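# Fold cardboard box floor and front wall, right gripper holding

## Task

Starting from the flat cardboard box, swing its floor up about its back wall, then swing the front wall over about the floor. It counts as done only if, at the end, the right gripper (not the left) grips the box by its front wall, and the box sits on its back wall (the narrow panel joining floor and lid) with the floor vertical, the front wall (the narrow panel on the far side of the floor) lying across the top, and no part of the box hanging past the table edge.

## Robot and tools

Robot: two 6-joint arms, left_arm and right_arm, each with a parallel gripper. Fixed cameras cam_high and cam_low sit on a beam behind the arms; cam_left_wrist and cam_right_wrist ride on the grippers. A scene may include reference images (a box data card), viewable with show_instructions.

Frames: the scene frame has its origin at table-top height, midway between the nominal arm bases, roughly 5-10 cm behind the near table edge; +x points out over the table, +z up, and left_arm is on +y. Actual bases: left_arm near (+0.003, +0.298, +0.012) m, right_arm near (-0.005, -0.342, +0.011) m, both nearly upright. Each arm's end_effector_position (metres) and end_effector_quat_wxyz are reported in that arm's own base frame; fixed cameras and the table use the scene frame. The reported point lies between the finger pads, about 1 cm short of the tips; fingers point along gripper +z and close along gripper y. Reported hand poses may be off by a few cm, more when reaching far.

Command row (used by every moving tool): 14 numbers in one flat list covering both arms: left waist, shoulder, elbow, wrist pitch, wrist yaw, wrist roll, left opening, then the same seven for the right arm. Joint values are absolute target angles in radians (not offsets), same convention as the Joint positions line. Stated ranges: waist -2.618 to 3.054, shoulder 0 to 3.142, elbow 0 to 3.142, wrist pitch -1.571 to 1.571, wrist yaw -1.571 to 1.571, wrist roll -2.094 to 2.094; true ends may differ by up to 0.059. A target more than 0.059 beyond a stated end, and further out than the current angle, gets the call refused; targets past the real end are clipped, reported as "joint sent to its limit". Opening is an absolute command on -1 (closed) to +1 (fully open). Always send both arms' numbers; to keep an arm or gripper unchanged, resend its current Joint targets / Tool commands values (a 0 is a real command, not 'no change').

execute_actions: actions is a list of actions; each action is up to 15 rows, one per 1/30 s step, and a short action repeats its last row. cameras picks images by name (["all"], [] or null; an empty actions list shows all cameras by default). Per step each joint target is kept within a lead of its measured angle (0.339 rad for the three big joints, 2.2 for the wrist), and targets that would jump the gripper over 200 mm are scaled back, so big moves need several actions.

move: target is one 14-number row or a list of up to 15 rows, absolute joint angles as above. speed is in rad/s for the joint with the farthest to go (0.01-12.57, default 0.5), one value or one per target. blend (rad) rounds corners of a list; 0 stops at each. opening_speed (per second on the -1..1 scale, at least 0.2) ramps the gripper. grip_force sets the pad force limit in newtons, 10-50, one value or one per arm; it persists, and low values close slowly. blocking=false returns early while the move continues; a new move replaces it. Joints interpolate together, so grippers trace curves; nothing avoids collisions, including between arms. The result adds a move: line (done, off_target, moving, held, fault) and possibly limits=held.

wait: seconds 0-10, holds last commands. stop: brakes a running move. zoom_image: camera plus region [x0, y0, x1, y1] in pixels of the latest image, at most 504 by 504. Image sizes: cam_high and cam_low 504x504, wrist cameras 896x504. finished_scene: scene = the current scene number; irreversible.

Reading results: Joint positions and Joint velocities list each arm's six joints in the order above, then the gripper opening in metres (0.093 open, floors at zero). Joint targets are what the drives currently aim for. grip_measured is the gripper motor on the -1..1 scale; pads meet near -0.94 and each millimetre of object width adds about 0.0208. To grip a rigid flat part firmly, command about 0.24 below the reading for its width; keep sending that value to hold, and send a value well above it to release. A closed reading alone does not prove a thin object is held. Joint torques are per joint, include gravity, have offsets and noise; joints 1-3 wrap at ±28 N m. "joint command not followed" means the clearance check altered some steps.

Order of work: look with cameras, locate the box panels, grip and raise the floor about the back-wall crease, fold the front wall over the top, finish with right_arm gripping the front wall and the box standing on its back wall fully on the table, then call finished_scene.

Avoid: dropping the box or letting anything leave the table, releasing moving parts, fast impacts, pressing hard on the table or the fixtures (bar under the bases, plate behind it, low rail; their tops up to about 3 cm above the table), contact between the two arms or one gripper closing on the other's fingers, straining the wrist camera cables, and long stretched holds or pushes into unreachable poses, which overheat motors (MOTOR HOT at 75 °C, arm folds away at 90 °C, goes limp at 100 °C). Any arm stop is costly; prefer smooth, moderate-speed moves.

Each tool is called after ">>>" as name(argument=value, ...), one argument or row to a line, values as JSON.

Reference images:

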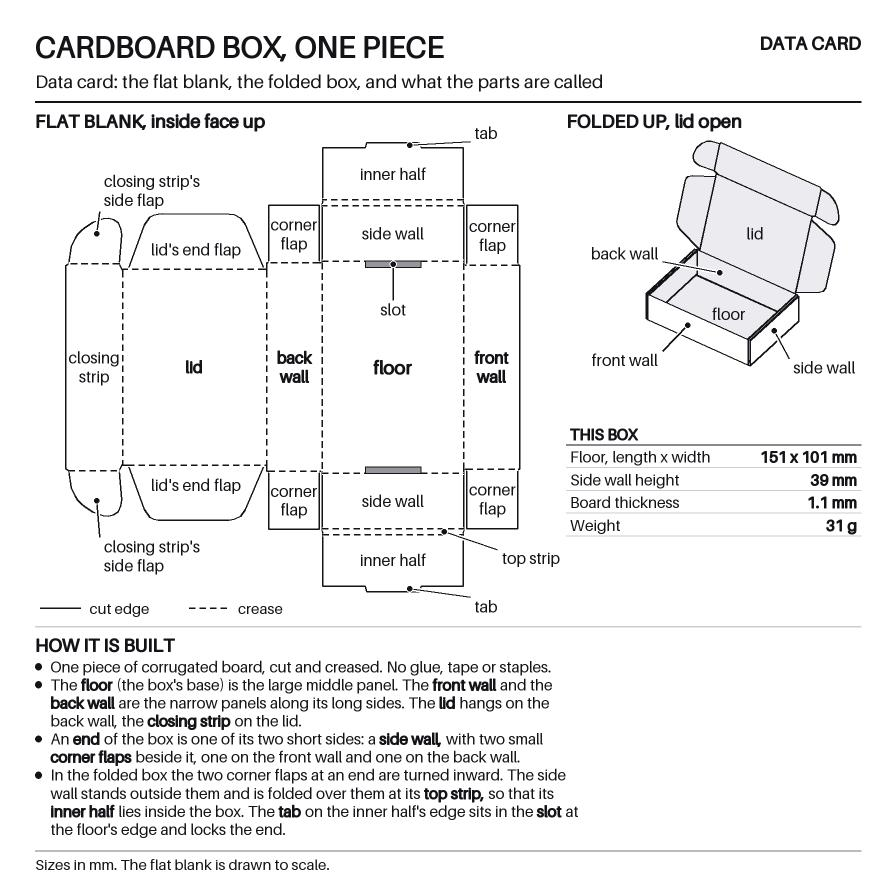

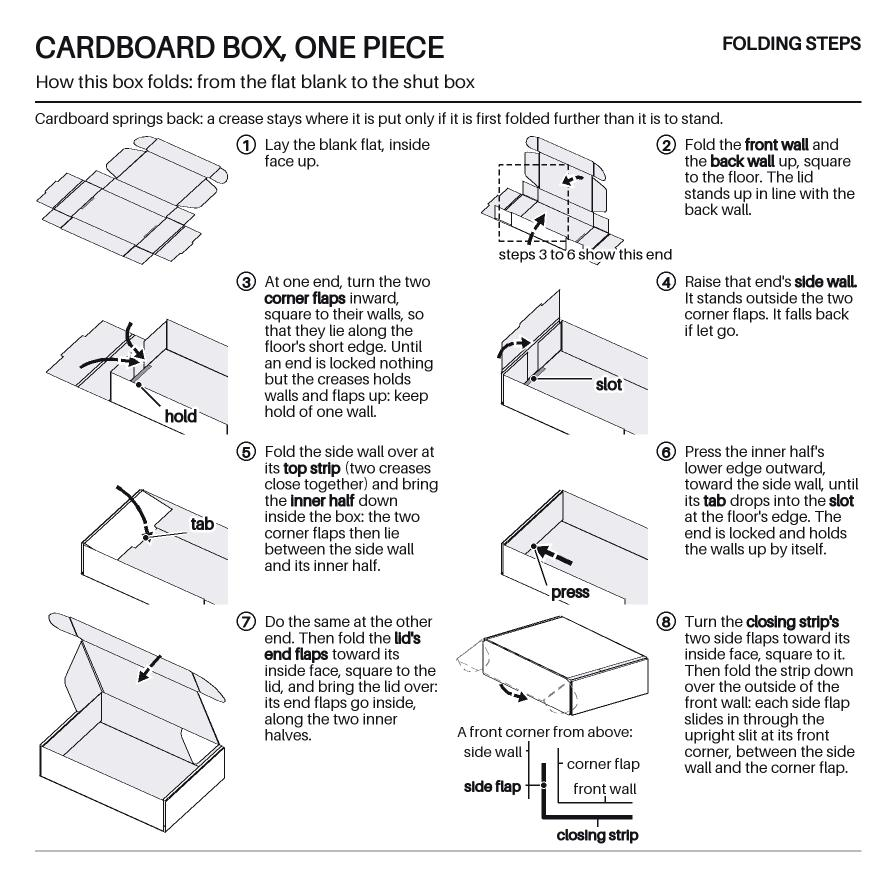

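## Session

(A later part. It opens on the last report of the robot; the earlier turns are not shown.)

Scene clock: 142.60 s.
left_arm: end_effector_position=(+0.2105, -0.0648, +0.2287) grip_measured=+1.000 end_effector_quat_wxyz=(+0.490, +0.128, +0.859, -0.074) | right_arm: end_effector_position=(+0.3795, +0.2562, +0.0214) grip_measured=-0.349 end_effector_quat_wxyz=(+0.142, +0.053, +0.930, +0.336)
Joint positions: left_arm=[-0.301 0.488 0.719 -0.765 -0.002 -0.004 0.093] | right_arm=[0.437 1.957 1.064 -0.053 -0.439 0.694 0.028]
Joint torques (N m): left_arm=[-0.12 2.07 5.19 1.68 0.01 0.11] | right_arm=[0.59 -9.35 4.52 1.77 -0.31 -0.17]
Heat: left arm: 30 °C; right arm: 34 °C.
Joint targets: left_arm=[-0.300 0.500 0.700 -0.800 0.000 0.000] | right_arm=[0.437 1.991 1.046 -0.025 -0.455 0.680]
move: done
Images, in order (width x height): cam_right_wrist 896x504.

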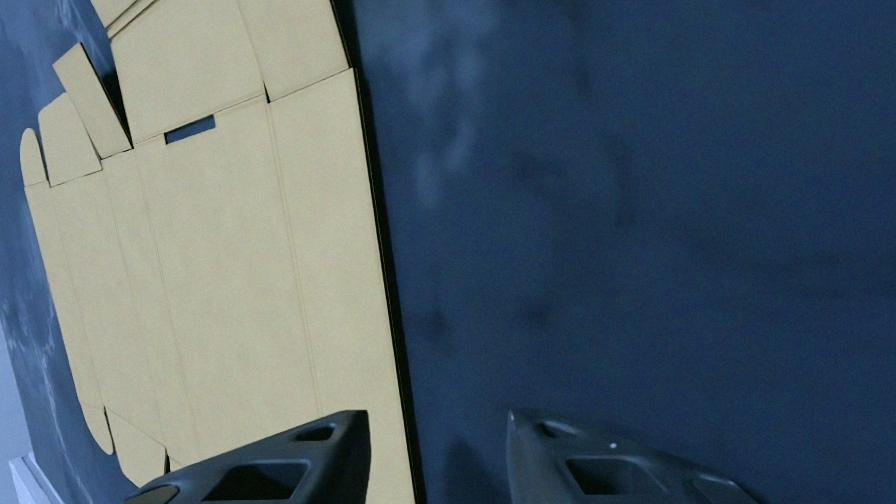

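>>> move(
  target=[-0.3, 0.5, 0.7, -0.8, 0, 0, 1, 0.438, 2.006, 1.037, -0.001, -0.455, 0.68, -0.35],
  speed=0.2,
)

>>> move(
  target=[-0.3, 0.5, 0.7, -0.8, 0, 0, 1, 0.438, 2.020, 1.028, 0.022, -0.455, 0.68, -0.35],
  speed=0.2,
  cameras=["cam_right_wrist"],
)

>>> zoom_image(
  camera="cam_right_wrist",
  region=[300, 200, 700, 504],
)

Scene clock: 144.83 s.
left_arm: end_effector_position=(+0.2105, -0.0648, +0.2287) grip_measured=+1.000 end_effector_quat_wxyz=(+0.490, +0.128, +0.859, -0.074) | right_arm: end_effector_position=(+0.3796, +0.2563, +0.0203) grip_measured=-0.349 end_effector_quat_wxyz=(+0.143, +0.052, +0.928, +0.340)
Joint positions: left_arm=[-0.301 0.488 0.719 -0.765 -0.002 -0.004 0.093] | right_arm=[0.434 1.96 1.057 -0.037 -0.448 0.694 0.028]
Joint torques (N m): left_arm=[-0.03 2.07 5.14 1.71 0.02 0.11] | right_arm=[0.99 -8.23 4.41 1.88 -0.21 -0.17]
Heat: left arm: 30 °C; right arm: 34 °C.
Joint targets: left_arm=[-0.300 0.500 0.700 -0.800 0.000 0.000] | right_arm=[0.438 2.005 1.036 -0.001 -0.455 0.680]
move: off_target (right_arm); right_arm: the shoulder is farthest, 0.046 rad from its target

Scene clock: 145.53 s.
left_arm: end_effector_position=(+0.2105, -0.0648, +0.2287) grip_measured=+1.000 end_effector_quat_wxyz=(+0.490, +0.128, +0.859, -0.074) | right_arm: end_effector_position=(+0.3796, +0.2565, +0.0207) grip_measured=-0.349 end_effector_quat_wxyz=(+0.143, +0.051, +0.926, +0.346)
Joint positions: left_arm=[-0.301 0.488 0.719 -0.765 -0.002 -0.004 0.093] | right_arm=[0.431 1.96 1.05 -0.023 -0.459 0.694 0.028]
Joint torques (N m): left_arm=[-0.05 2.07 5.33 1.71 0.01 0.11] | right_arm=[1.29 -6.71 4.23 2.01 -0.15 -0.17]
Heat: left arm: 30 °C; right arm: 34 °C.
Joint targets: left_arm=[-0.300 0.500 0.700 -0.800 0.000 0.000] | right_arm=[0.438 2.020 1.029 0.023 -0.456 0.680]
move: off_target (right_arm); right_arm: the shoulder is farthest, 0.060 rad from its target
Images, in order (width x height): cam_right_wrist 896x504.

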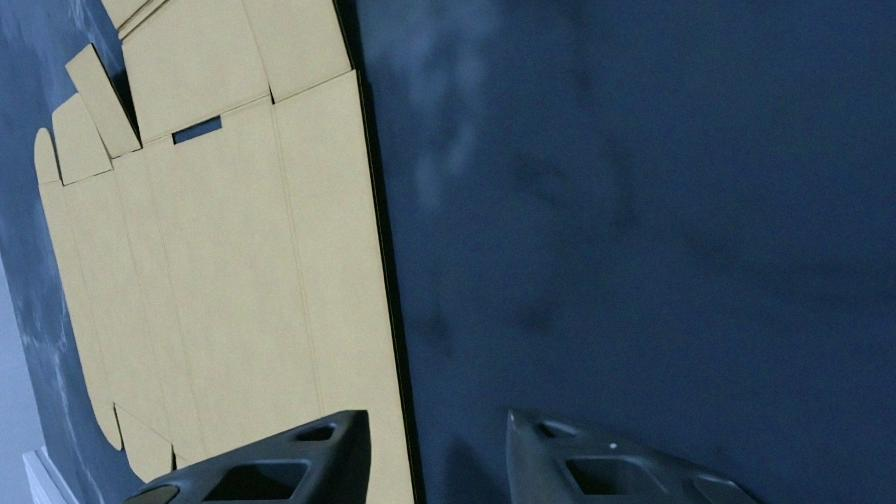

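Scaled by 1.260 from the camera's 896x504 image, which has a finer 1280x720 frame.

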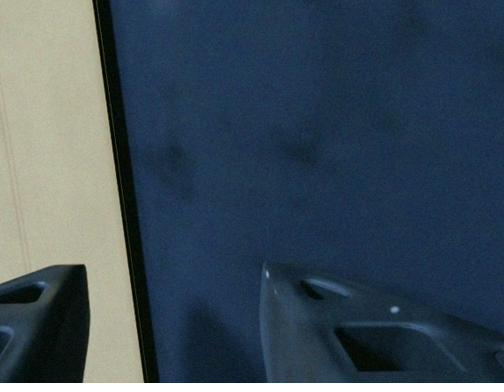

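>>> execute_actions(
  actions=[
    [[-0.3, 0.5, 0.7, -0.8, 0, 0, 1, 0.438, 2.000, 1.040, -0.005, -0.455, 0.68, -0.35]],
  ],
  cameras=["cam_low"],
)

>>> zoom_image(
  camera="cam_low",
  region=[230, 265, 320, 315],
)

Scene clock: 148.63 s.
left_arm: end_effector_position=(+0.2105, -0.0648, +0.2287) grip_measured=+1.000 end_effector_quat_wxyz=(+0.490, +0.128, +0.859, -0.074) | right_arm: end_effector_position=(+0.3796, +0.2565, +0.0207) grip_measured=-0.349 end_effector_quat_wxyz=(+0.143, +0.051, +0.926, +0.346)
Joint positions: left_arm=[-0.301 0.488 0.719 -0.765 -0.002 -0.004 0.093] | right_arm=[0.431 1.96 1.05 -0.023 -0.459 0.694 0.028]
Joint torques (N m): left_arm=[-0.17 2.1 5.18 1.72 0.01 0.12] | right_arm=[1.24 -8.75 5.12 1.69 -0.11 -0.17]
Heat: left arm: 30 °C; right arm: 34 °C.
Joint targets: left_arm=[-0.300 0.500 0.700 -0.800 0.000 0.000] | right_arm=[0.438 2.000 1.040 -0.005 -0.455 0.680]
Images, in order (width x height): cam_low 504x504.

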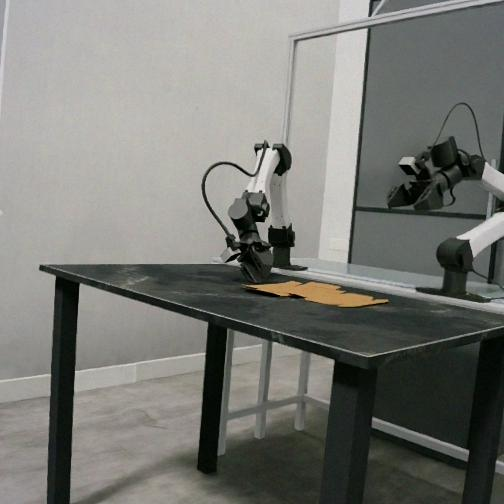

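Scaled by 5.600 from the camera's 504x504 image, which has a finer 720x720 frame.

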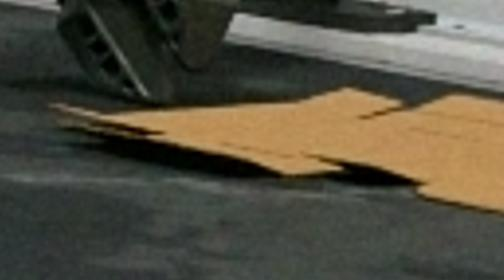

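>>> move(
  target=[-0.3, 0.5, 0.7, -0.8, 0, 0, 1, 0.476, 2.028, 1.082, -0.003, -0.434, 0.715, -0.35],
  speed=0.1,
  cameras=["cam_right_wrist"],
)

>>> zoom_image(
  camera="cam_right_wrist",
  region=[300, 200, 700, 504],
)

Scene clock: 153.23 s.
left_arm: end_effector_position=(+0.2105, -0.0648, +0.2287) grip_measured=+1.000 end_effector_quat_wxyz=(+0.490, +0.128, +0.859, -0.074) | right_arm: end_effector_position=(+0.3831, +0.2662, +0.0206) grip_measured=-0.349 end_effector_quat_wxyz=(+0.148, +0.046, +0.925, +0.347)
Joint positions: left_arm=[-0.301 0.488 0.719 -0.765 -0.002 -0.004 0.093] | right_arm=[0.451 1.98 1.072 -0.007 -0.447 0.705 0.028]
Joint torques (N m): left_arm=[-0.1 2.06 5.24 1.68 0.02 0.12] | right_arm=[2.86 -8.2 6.69 1.58 0 0.05]
Heat: left arm: 30 °C; right arm: 34 °C.
Joint targets: left_arm=[-0.300 0.500 0.700 -0.800 0.000 0.000] | right_arm=[0.476 2.028 1.081 -0.003 -0.433 0.716]
move: off_target (right_arm); right_arm: the shoulder is farthest, 0.048 rad from its target
Images, in order (width x height): cam_right_wrist 896x504.

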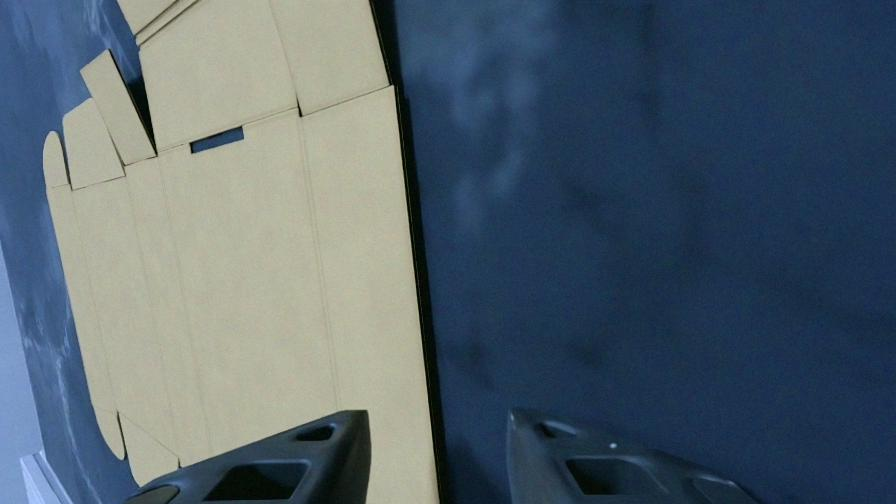

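Scaled by 1.260 from the camera's 896x504 image, which has a finer 1280x720 frame.

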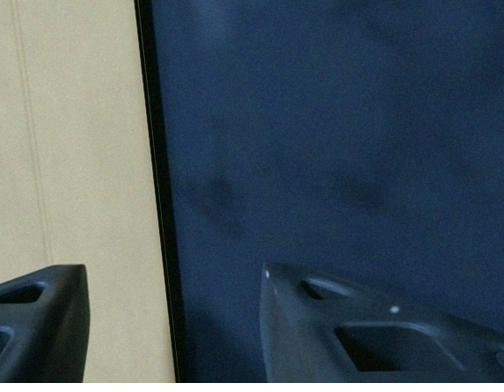

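>>> move(
  target=[-0.3, 0.5, 0.7, -0.8, 0, 0, 1, 0.515, 2.046, 1.125, -0.01, -0.412, 0.75, -0.35],
  speed=0.1,
  cameras=["cam_right_wrist", "cam_low"],
)

>>> zoom_image(
  camera="cam_right_wrist",
  region=[300, 200, 700, 504],
)

>>> zoom_image(
  camera="cam_low",
  region=[230, 265, 320, 315],
)

Scene clock: 170.60 s.
left_arm: end_effector_position=(+0.2105, -0.0648, +0.2287) grip_measured=+1.000 end_effector_quat_wxyz=(+0.490, +0.128, +0.859, -0.074) | right_arm: end_effector_position=(+0.3824, +0.2860, +0.0203) grip_measured=-0.349 end_effector_quat_wxyz=(+0.147, +0.042, +0.925, +0.348)
Joint positions: left_arm=[-0.301 0.488 0.719 -0.765 -0.002 -0.004 0.093] | right_arm=[0.497 2.007 1.11 -0.004 -0.424 0.737 0.028]
Joint torques (N m): left_arm=[-0.09 2.17 5.16 1.7 0 0.11] | right_arm=[2.26 -9.42 7.2 1.49 -0.01 0.05]
Heat: left arm: 30 °C; right arm: 34 °C.
Joint targets: left_arm=[-0.300 0.500 0.700 -0.800 0.000 0.000] | right_arm=[0.515 2.047 1.125 -0.010 -0.412 0.749]
move: off_target (right_arm); right_arm: the shoulder is farthest, 0.039 rad from its target
Images, in order (width x height): cam_low 504x504, cam_right_wrist 896x504.

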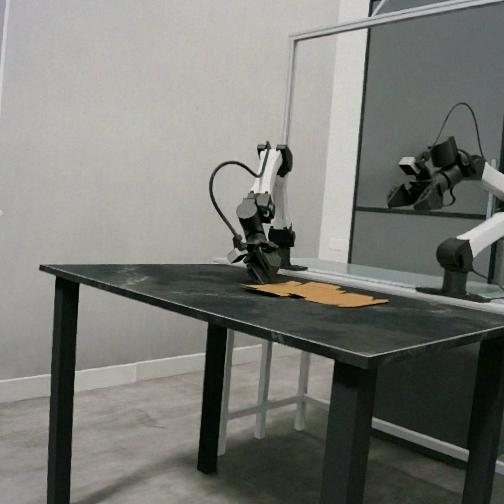

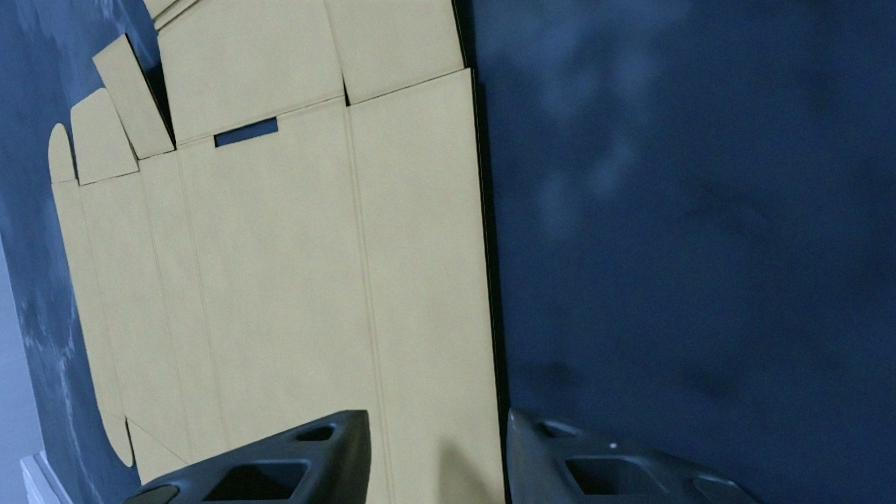

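Scaled by 1.260 from the camera's 896x504 image, which has a finer 1280x720 frame.

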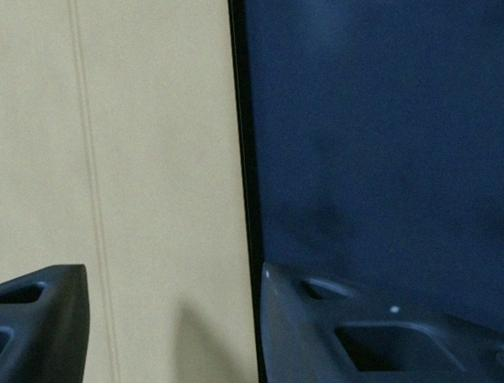

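Scaled by 5.600 from the camera's 504x504 image, which has a finer 720x720 frame.

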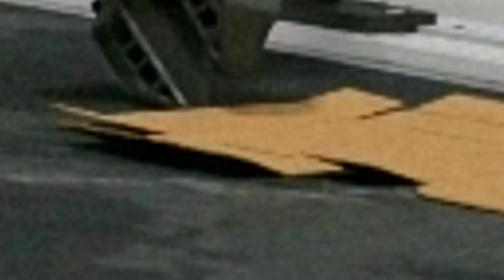

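>>> move(
  target=[-0.3, 0.5, 0.7, -0.8, 0, 0, 1, 0.537, 2.066, 1.15, -0.012, -0.398, 0.77, -0.35],
  speed=0.08,
  cameras=["cam_right_wrist", "cam_low"],
)

>>> zoom_image(
  camera="cam_right_wrist",
  region=[300, 200, 700, 504],
)

>>> zoom_image(
  camera="cam_low",
  region=[230, 265, 320, 315],
)

Scene clock: 172.43 s.
left_arm: end_effector_position=(+0.2105, -0.0648, +0.2287) grip_measured=+1.000 end_effector_quat_wxyz=(+0.490, +0.128, +0.859, -0.074) | right_arm: end_effector_position=(+0.3834, +0.2953, +0.0206) grip_measured=-0.349 end_effector_quat_wxyz=(+0.147, +0.044, +0.925, +0.348)
Joint positions: left_arm=[-0.301 0.488 0.719 -0.765 -0.002 -0.004 0.093] | right_arm=[0.517 2.022 1.133 -0.004 -0.411 0.759 0.028]
Joint torques (N m): left_arm=[-0.06 2.13 5.22 1.69 0.03 0.11] | right_arm=[2.45 -9.42 7.31 1.48 0 0.04]
Motor temperatures (°C): left_arm=[21 25 29 30 23 22 20] | right_arm=[22 35 34 32 22 23 21]
Heat: left arm: 30 °C; right arm: 35 °C.
Joint targets: left_arm=[-0.300 0.500 0.700 -0.800 0.000 0.000] | right_arm=[0.537 2.065 1.149 -0.012 -0.399 0.770]
move: off_target (right_arm); right_arm: the shoulder is farthest, 0.044 rad from its target
Images, in order (width x height): cam_low 504x504, cam_right_wrist 896x504.

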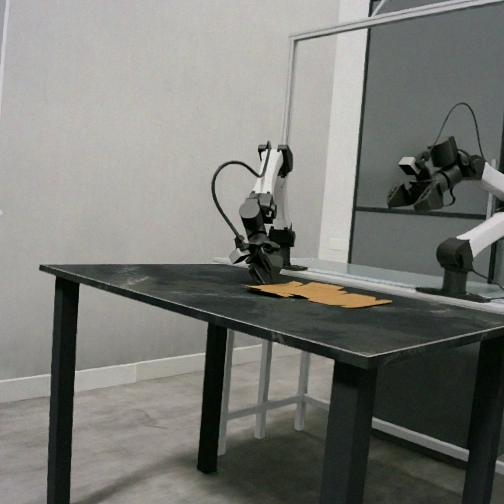

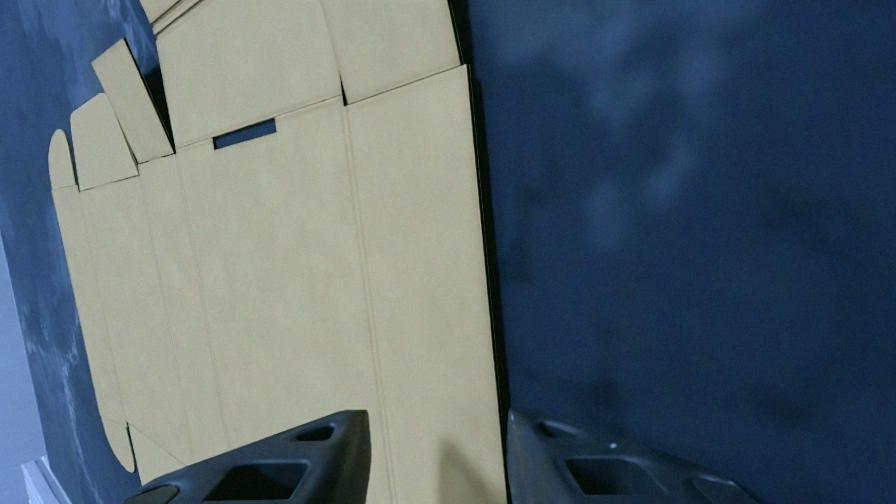

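Scaled by 1.260 from the camera's 896x504 image, which has a finer 1280x720 frame.

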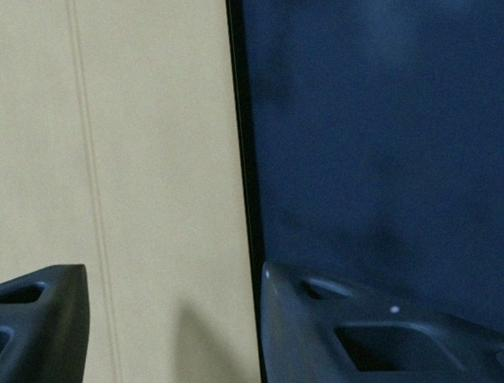

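Scaled by 5.600 from the camera's 504x504 image, which has a finer 720x720 frame.

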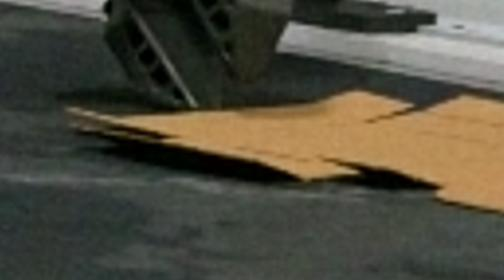

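>>> move(
  target=[-0.339, 2.085, 1.66, -1.15, 0, -1.91, -0.9, 0.53, 2.050, 1.145, -0.03, -0.398, 0.77, -0.35],
  speed=1.0,
  cameras=["all"],
)

Scene clock: 183.20 s.
left_arm: end_effector_position=(+0.3694, -0.1270, +0.0441) grip_measured=-0.897 end_effector_quat_wxyz=(+0.010, +0.701, -0.713, -0.012) | right_arm: end_effector_position=(+0.3834, +0.2953, +0.0206) grip_measured=-0.349 end_effector_quat_wxyz=(+0.147, +0.044, +0.925, +0.348)
Joint positions: left_arm=[-0.328 2.094 1.63 -1.137 0.007 -1.883 0.002] | right_arm=[0.517 2.022 1.133 -0.004 -0.411 0.759 0.028]
Joint torques (N m): left_arm=[-0.96 -10.13 8.13 0.03 -0.03 -0.13] | right_arm=[1.81 -10.89 6.97 1.27 0.02 0.05]
Heat: left arm: 30 °C; right arm: 36 °C.
Joint targets: left_arm=[-0.338 2.101 1.660 -1.150 0.009 -1.901] | right_arm=[0.530 2.050 1.145 -0.030 -0.398 0.770]
move: done

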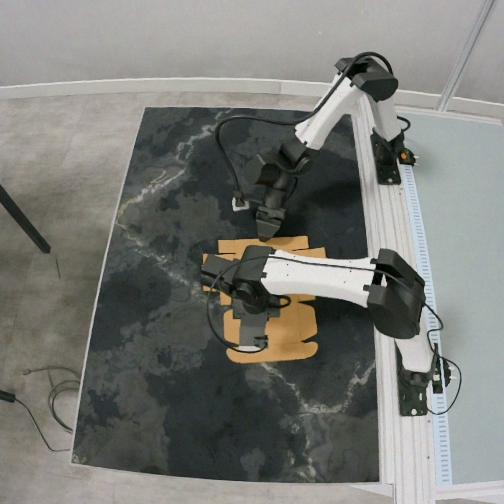

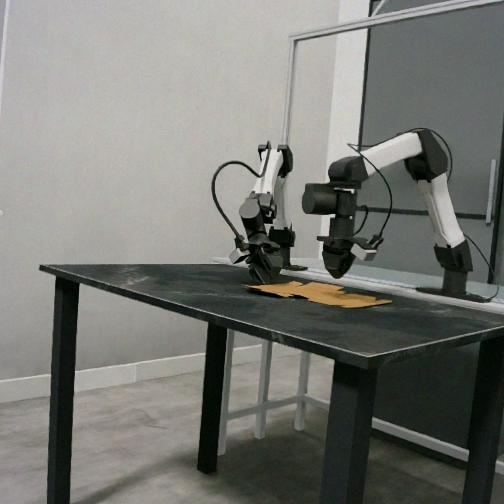

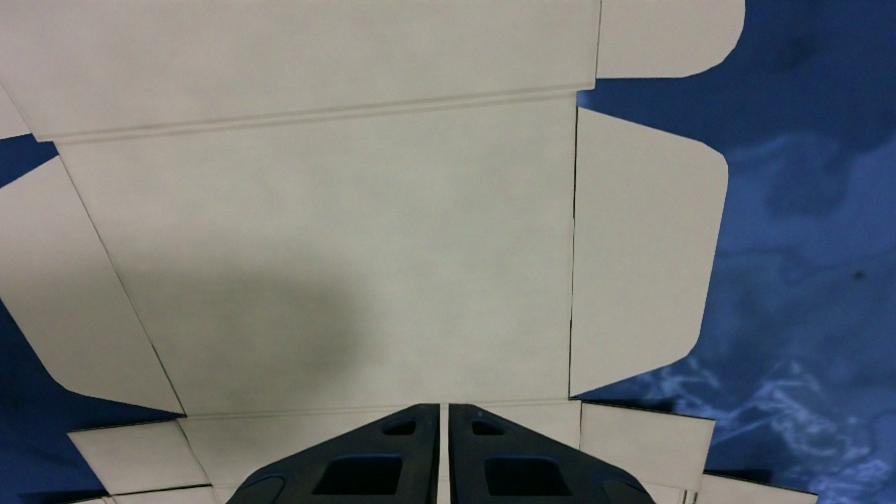

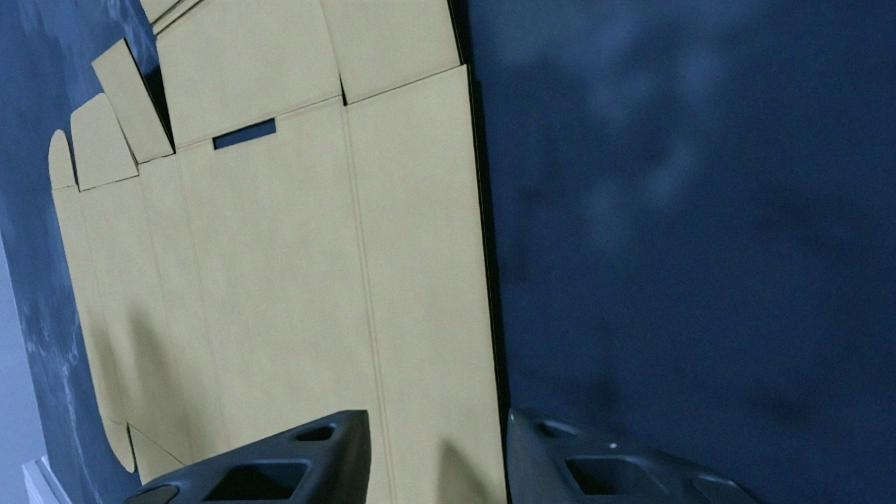

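>>> move(
  target=[
    [-0.339, 2.152, 1.555, -0.955, 0, -1.92, -0.9, 0.53, 2.050, 1.145, -0.03, -0.398, 0.77, -0.35],
    [-0.339, 2.178, 1.532, -0.912, 0, -1.92, -0.9, 0.53, 2.050, 1.145, -0.03, -0.398, 0.77, -0.35],
  ],
  speed=[0.5, 0.1],
  cameras=["cam_left_wrist", "cam_low"],
)

Scene clock: 191.00 s.
left_arm: end_effector_position=(+0.3845, -0.1322, -0.0027) grip_measured=-0.897 end_effector_quat_wxyz=(-0.001, +0.708, -0.706, +0.009) | right_arm: end_effector_position=(+0.3834, +0.2953, +0.0206) grip_measured=-0.349 end_effector_quat_wxyz=(+0.147, +0.044, +0.925, +0.348)
Joint positions: left_arm=[-0.328 2.164 1.548 -0.936 0.007 -1.903 0.002] | right_arm=[0.517 2.022 1.133 -0.004 -0.411 0.759 0.028]
Joint torques (N m): left_arm=[-1.07 -9.91 4.46 0.46 -0.11 -0.1] | right_arm=[1.78 -10.88 6.98 1.27 0.02 0.06]
Heat: left arm: 30 °C; right arm: 37 °C.
Joint targets: left_arm=[-0.339 2.178 1.533 -0.912 0.000 -1.920] | right_arm=[0.530 2.050 1.145 -0.030 -0.398 0.770]
move: done
Images, in order (width x height): cam_low 504x504, cam_left_wrist 896x504.

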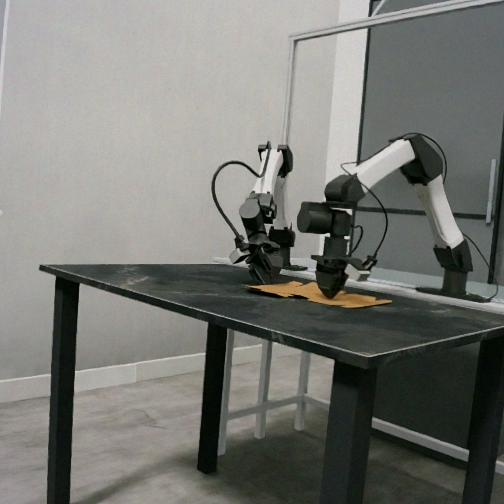

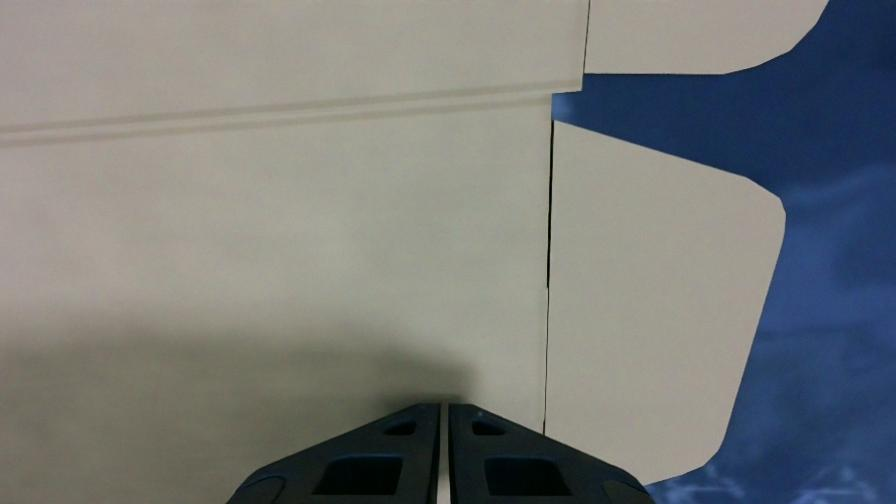

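>>> move(
  target=[-0.339, 2.197, 1.509, -0.870, 0, -1.92, -0.9, 0.53, 2.050, 1.145, -0.03, -0.398, 0.77, -0.35],
  speed=0.1,
)

>>> move(
  target=[-0.339, 2.212, 1.490, -0.838, 0, -1.92, -0.9, 0.53, 2.050, 1.145, -0.03, -0.398, 0.77, -0.35],
  speed=0.08,
  cameras=["cam_left_wrist"],
)

Scene clock: 192.67 s.
left_arm: end_effector_position=(+0.3853, -0.1325, -0.0073) grip_measured=-0.897 end_effector_quat_wxyz=(-0.002, +0.708, -0.706, +0.012) | right_arm: end_effector_position=(+0.3834, +0.2953, +0.0206) grip_measured=-0.349 end_effector_quat_wxyz=(+0.147, +0.044, +0.925, +0.348)
Joint positions: left_arm=[-0.328 2.169 1.535 -0.913 0.007 -1.903 0.002] | right_arm=[0.517 2.022 1.133 -0.004 -0.411 0.759 0.028]
Joint torques (N m): left_arm=[-1.03 -8.77 3.51 0.67 -0.11 -0.1] | right_arm=[1.8 -10.89 6.97 1.27 0.02 0.06]
Heat: left arm: 30 °C; right arm: 38 °C.
Joint targets: left_arm=[-0.339 2.196 1.509 -0.871 0.000 -1.920] | right_arm=[0.530 2.050 1.145 -0.030 -0.398 0.770]
move: off_target (left_arm); left_arm: the wrist pitch is farthest, 0.043 rad from its target

Scene clock: 193.37 s.
left_arm: end_effector_position=(+0.3854, -0.1325, -0.0080) grip_measured=-0.897 end_effector_quat_wxyz=(-0.003, +0.708, -0.706, +0.013) | right_arm: end_effector_position=(+0.3834, +0.2953, +0.0206) grip_measured=-0.349 end_effector_quat_wxyz=(+0.147, +0.044, +0.925, +0.348)
Joint positions: left_arm=[-0.328 2.169 1.532 -0.909 0.007 -1.903 0.002] | right_arm=[0.517 2.022 1.133 -0.004 -0.411 0.759 0.028]
Joint torques (N m): left_arm=[-1.01 -7.24 2.3 0.97 -0.11 -0.11] | right_arm=[1.81 -10.89 6.98 1.27 0.03 0.06]
Heat: left arm: 30 °C; right arm: 38 °C.
Joint targets: left_arm=[-0.339 2.212 1.491 -0.838 0.000 -1.920] | right_arm=[0.530 2.050 1.145 -0.030 -0.398 0.770]
move: off_target (left_arm); left_arm: the wrist pitch is farthest, 0.071 rad from its target
Images, in order (width x height): cam_left_wrist 896x504.

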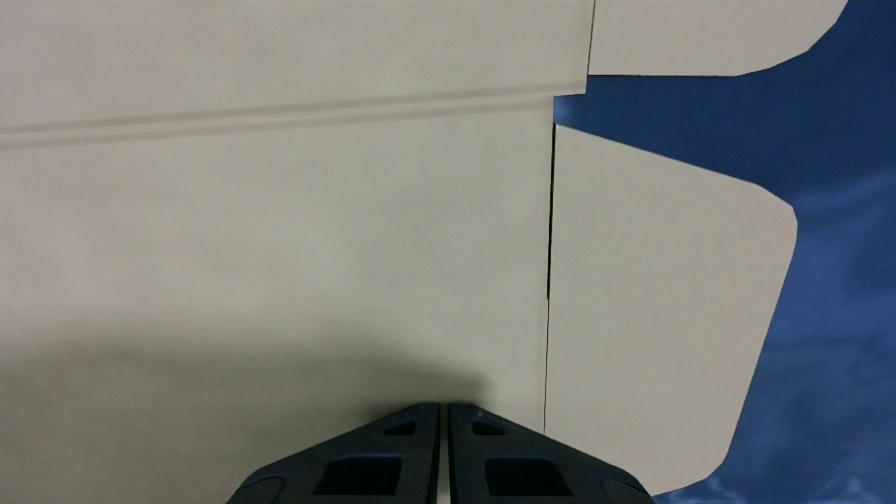

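>>> move(
  target=[-0.339, 2.212, 1.490, -0.838, 0, -1.92, -0.9, 0.565, 2.078, 1.183, -0.02, -0.378, 0.80, -0.35],
  speed=0.08,
  cameras=["cam_right_wrist", "cam_low"],
)

>>> zoom_image(
  camera="cam_right_wrist",
  region=[300, 200, 700, 504],
)

>>> zoom_image(
  camera="cam_low",
  region=[230, 265, 320, 315],
)

Scene clock: 195.73 s.
left_arm: end_effector_position=(+0.3867, -0.1308, -0.0080) grip_measured=-0.897 end_effector_quat_wxyz=(-0.009, +0.708, -0.706, +0.012) | right_arm: end_effector_position=(+0.3856, +0.2984, +0.0203) grip_measured=-0.349 end_effector_quat_wxyz=(+0.146, +0.058, +0.928, +0.339)
Joint positions: left_arm=[-0.328 2.169 1.532 -0.906 -0.006 -1.903 0.002] | right_arm=[0.53 2.03 1.156 -0.026 -0.379 0.79 0.028]
Joint torques (N m): left_arm=[-1.07 -7.28 2.25 0.93 -0.08 -0.1] | right_arm=[3.78 -8.87 8.24 1.61 -0.09 0.05]
Heat: left arm: 30 °C; right arm: 38 °C.
Joint targets: left_arm=[-0.339 2.212 1.490 -0.838 -0.009 -1.920] | right_arm=[0.565 2.079 1.184 -0.021 -0.377 0.801]
move: off_target (left_arm, right_arm); left_arm: the wrist pitch is farthest, 0.068 rad from its target; right_arm: the shoulder is farthest, 0.048 rad from its target
Images, in order (width x height): cam_low 504x504, cam_right_wrist 896x504.

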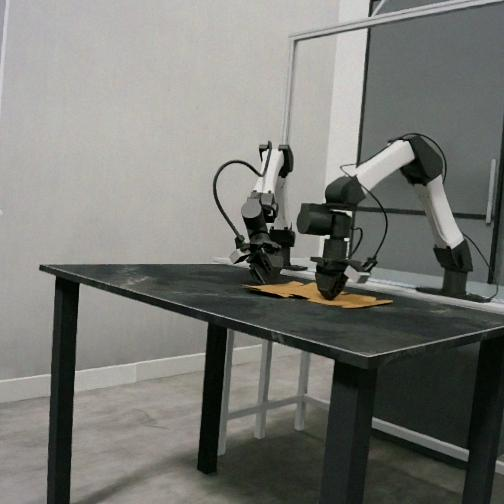

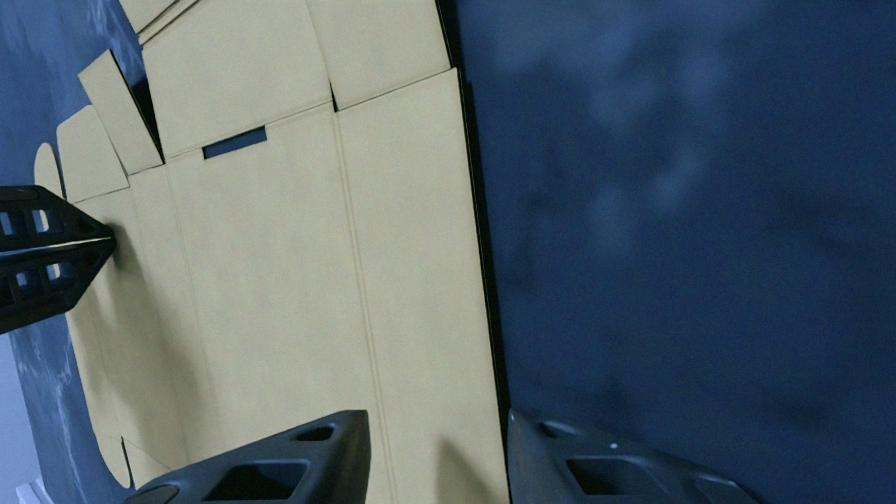

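Scaled by 1.260 from the camera's 896x504 image, which has a finer 1280x720 frame.

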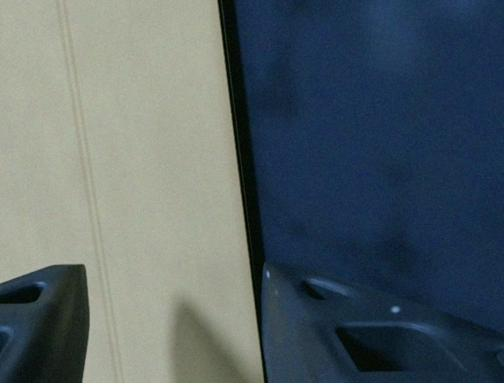

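Scaled by 5.600 from the camera's 504x504 image, which has a finer 720x720 frame.

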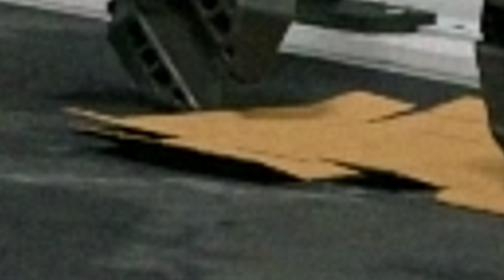

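>>> move(
  target=[-0.339, 2.212, 1.490, -0.838, 0, -1.92, -0.9, 0.570, 2.050, 1.202, -0.065, -0.375, 0.80, -0.35],
  speed=0.08,
  cameras=["cam_right_wrist", "cam_low"],
)

>>> zoom_image(
  camera="cam_right_wrist",
  region=[300, 200, 700, 504],
)

>>> zoom_image(
  camera="cam_low",
  region=[230, 265, 320, 315],
)

Scene clock: 203.13 s.
left_arm: end_effector_position=(+0.3867, -0.1308, -0.0080) grip_measured=-0.897 end_effector_quat_wxyz=(-0.009, +0.708, -0.706, +0.012) | right_arm: end_effector_position=(+0.3856, +0.2991, +0.0206) grip_measured=-0.349 end_effector_quat_wxyz=(+0.147, +0.059, +0.931, +0.330)
Joint positions: left_arm=[-0.328 2.169 1.532 -0.906 -0.006 -1.903 0.002] | right_arm=[0.538 2.03 1.17 -0.05 -0.359 0.79 0.028]
Joint torques (N m): left_arm=[-1.09 -7.27 2.25 0.91 0 -0.09] | right_arm=[3.59 -11.84 8.65 1.39 -0.26 0.05]
Heat: left arm: 30 °C; right arm: 38 °C.
Joint targets: left_arm=[-0.339 2.212 1.490 -0.838 0.000 -1.920] | right_arm=[0.570 2.050 1.202 -0.065 -0.375 0.800]
move: off_target (left_arm); left_arm: the wrist pitch is farthest, 0.068 rad from its target
Images, in order (width x height): cam_low 504x504, cam_right_wrist 896x504.

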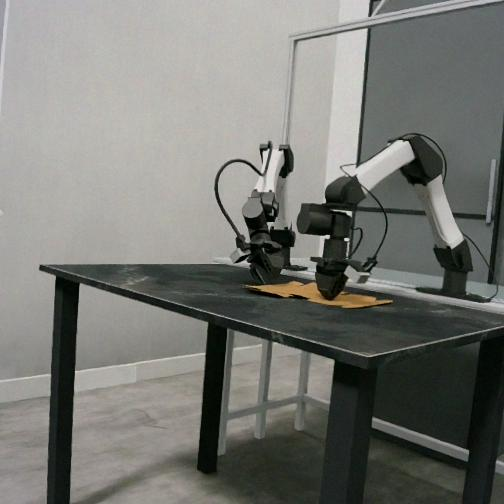

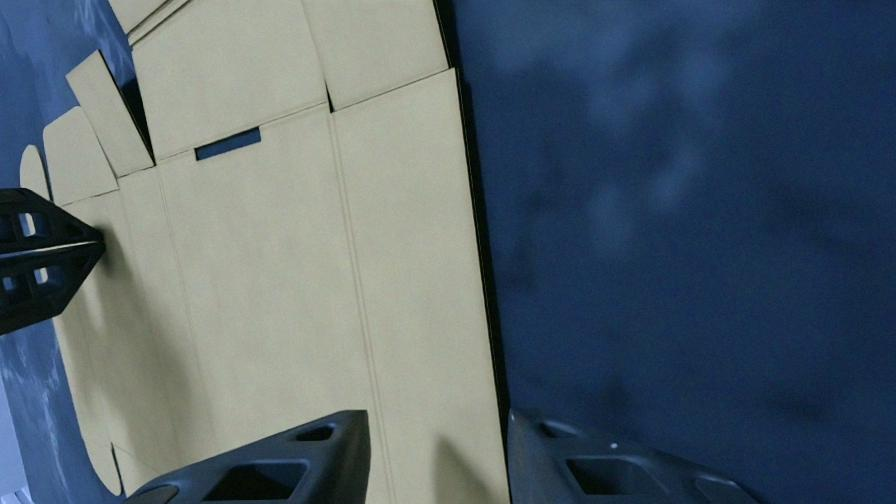

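Scaled by 1.260 from the camera's 896x504 image, which has a finer 1280x720 frame.

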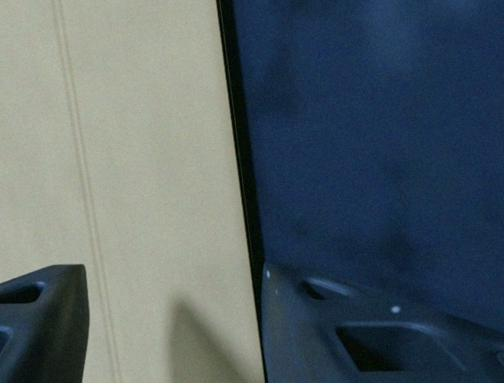

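Scaled by 5.600 from the camera's 504x504 image, which has a finer 720x720 frame.

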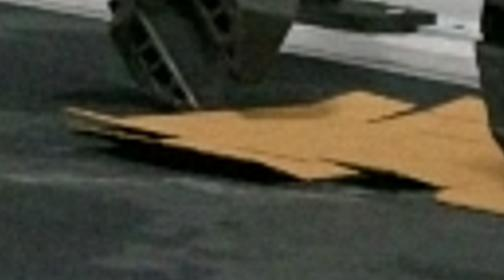

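>>> move(
  target=[-0.339, 2.212, 1.490, -0.838, 0, -1.92, -0.9, 0.575, 2.025, 1.220, -0.09, -0.375, 0.80, -0.35],
  speed=0.08,
  cameras=["cam_right_wrist", "cam_low"],
)

>>> zoom_image(
  camera="cam_right_wrist",
  region=[300, 200, 700, 504],
)

>>> zoom_image(
  camera="cam_low",
  region=[230, 265, 320, 315],
)

Scene clock: 205.10 s.
left_arm: end_effector_position=(+0.3882, -0.1299, -0.0080) grip_measured=-0.897 end_effector_quat_wxyz=(-0.013, +0.708, -0.705, +0.012) | right_arm: end_effector_position=(+0.3812, +0.3017, +0.0203) grip_measured=-0.349 end_effector_quat_wxyz=(+0.138, +0.057, +0.934, +0.325)
Joint positions: left_arm=[-0.328 2.169 1.532 -0.901 -0.013 -1.903 0.002] | right_arm=[0.547 2.03 1.182 -0.083 -0.359 0.79 0.028]
Joint torques (N m): left_arm=[-1.01 -7.27 2.21 0.91 0.06 -0.1] | right_arm=[3.26 -14.38 8.99 1.43 -0.26 0.05]
Heat: left arm: 29 °C; right arm: 39 °C.
Joint targets: left_arm=[-0.339 2.212 1.490 -0.838 0.000 -1.920] | right_arm=[0.575 2.025 1.219 -0.090 -0.375 0.800]
move: off_target (left_arm, right_arm); left_arm: the wrist pitch is farthest, 0.063 rad from its target; right_arm: the elbow is farthest, 0.038 rad from its target
Images, in order (width x height): cam_low 504x504, cam_right_wrist 896x504.

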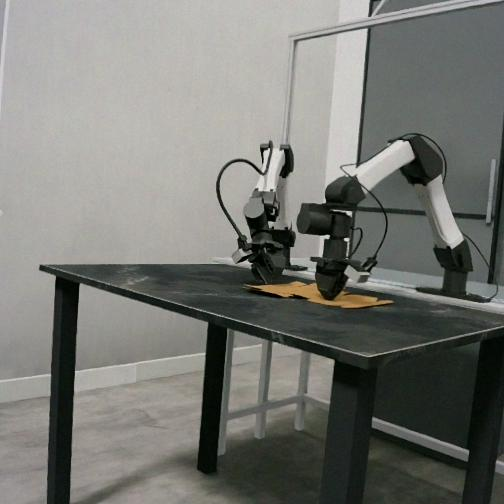

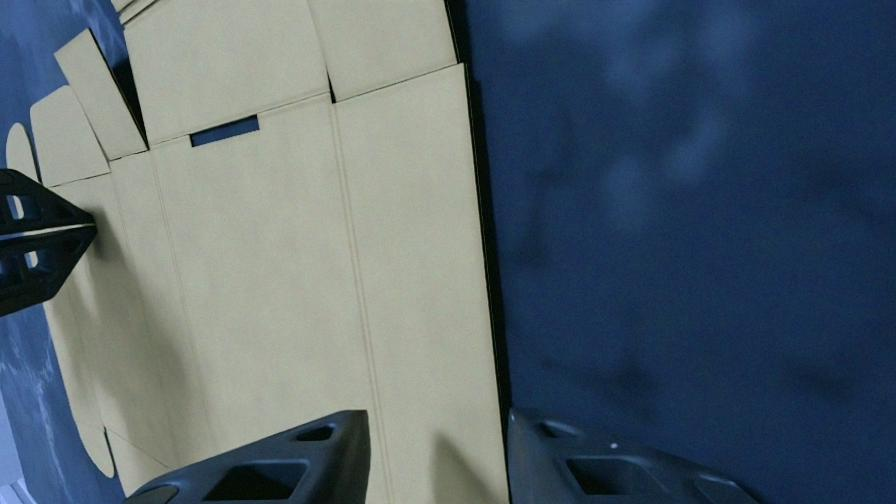

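Scaled by 1.260 from the camera's 896x504 image, which has a finer 1280x720 frame.

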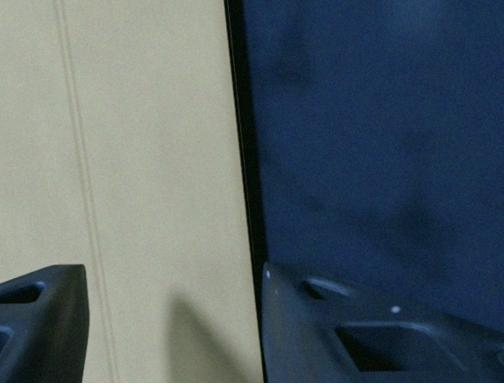

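Scaled by 5.600 from the camera's 504x504 image, which has a finer 720x720 frame.

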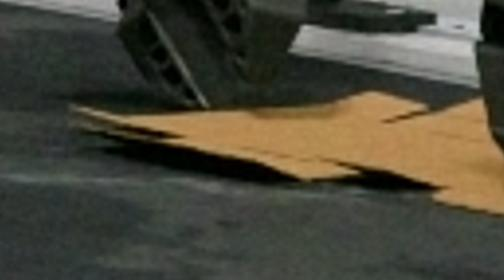

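>>> move(
  target=[-0.339, 2.212, 1.490, -0.838, 0, -1.92, -0.9, 0.575, 2.008, 1.225, -0.115, -0.375, 0.80, -0.35],
  speed=0.08,
  cameras=["cam_right_wrist", "cam_low"],
)

>>> zoom_image(
  camera="cam_right_wrist",
  region=[300, 200, 700, 504],
)

>>> zoom_image(
  camera="cam_low",
  region=[230, 265, 320, 315],
)

Scene clock: 207.93 s.
left_arm: end_effector_position=(+0.3886, -0.1300, -0.0080) grip_measured=-0.897 end_effector_quat_wxyz=(-0.014, +0.708, -0.705, +0.013) | right_arm: end_effector_position=(+0.3804, +0.3020, +0.0210) grip_measured=-0.349 end_effector_quat_wxyz=(+0.134, +0.057, +0.935, +0.323)
Joint positions: left_arm=[-0.328 2.169 1.532 -0.9 -0.013 -1.903 0.002] | right_arm=[0.549 2.03 1.191 -0.101 -0.359 0.79 0.028]
Joint torques (N m): left_arm=[-1.11 -7.31 2.28 0.88 0.06 -0.1] | right_arm=[2.97 -16.13 8.8 1.33 -0.26 0.06]
Motor temperatures (°C): left_arm=[21 28 29 29 23 22 21] | right_arm=[22 40 36 31 22 23 21]
Heat: left arm: 29 °C; right arm: 40 °C.
Joint targets: left_arm=[-0.339 2.212 1.490 -0.837 0.000 -1.920] | right_arm=[0.575 2.008 1.226 -0.115 -0.375 0.800]
move: off_target (left_arm); left_arm: the wrist pitch is farthest, 0.062 rad from its target
Images, in order (width x height): cam_low 504x504, cam_right_wrist 896x504.

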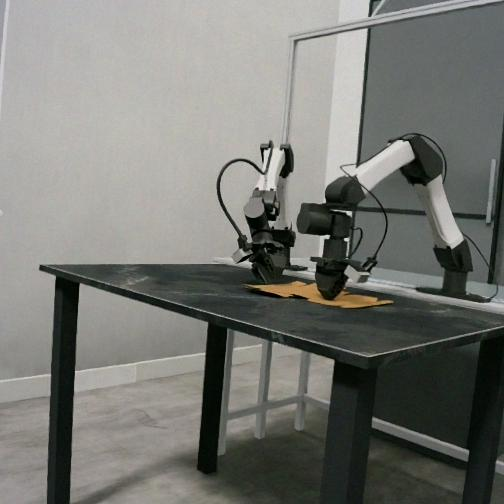

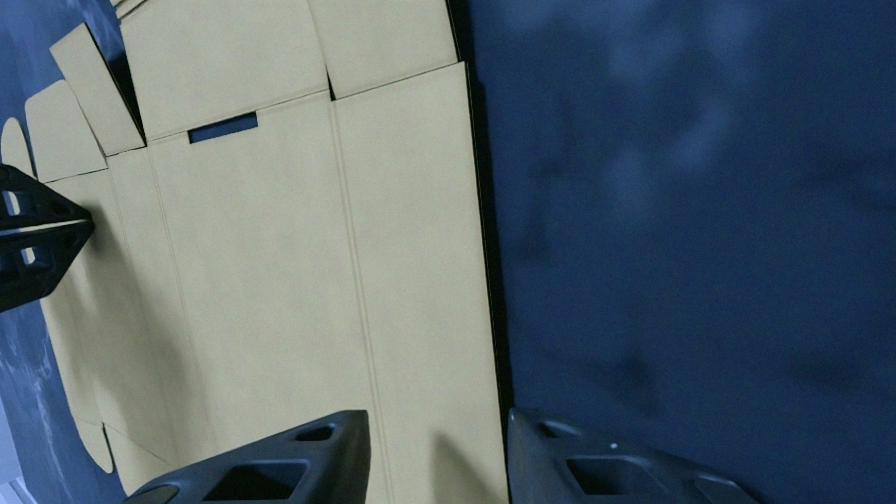

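Scaled by 1.260 from the camera's 896x504 image, which has a finer 1280x720 frame.

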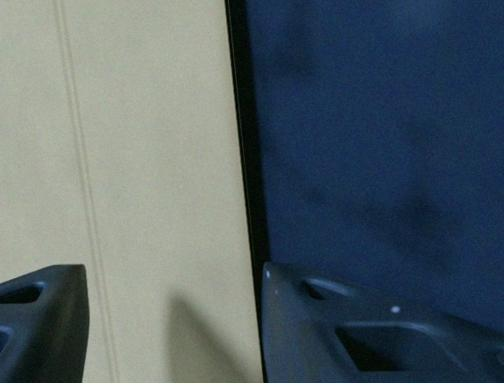

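Scaled by 5.600 from the camera's 504x504 image, which has a finer 720x720 frame.

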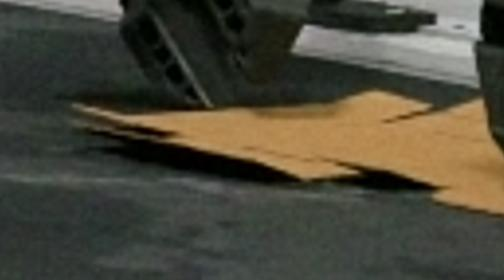

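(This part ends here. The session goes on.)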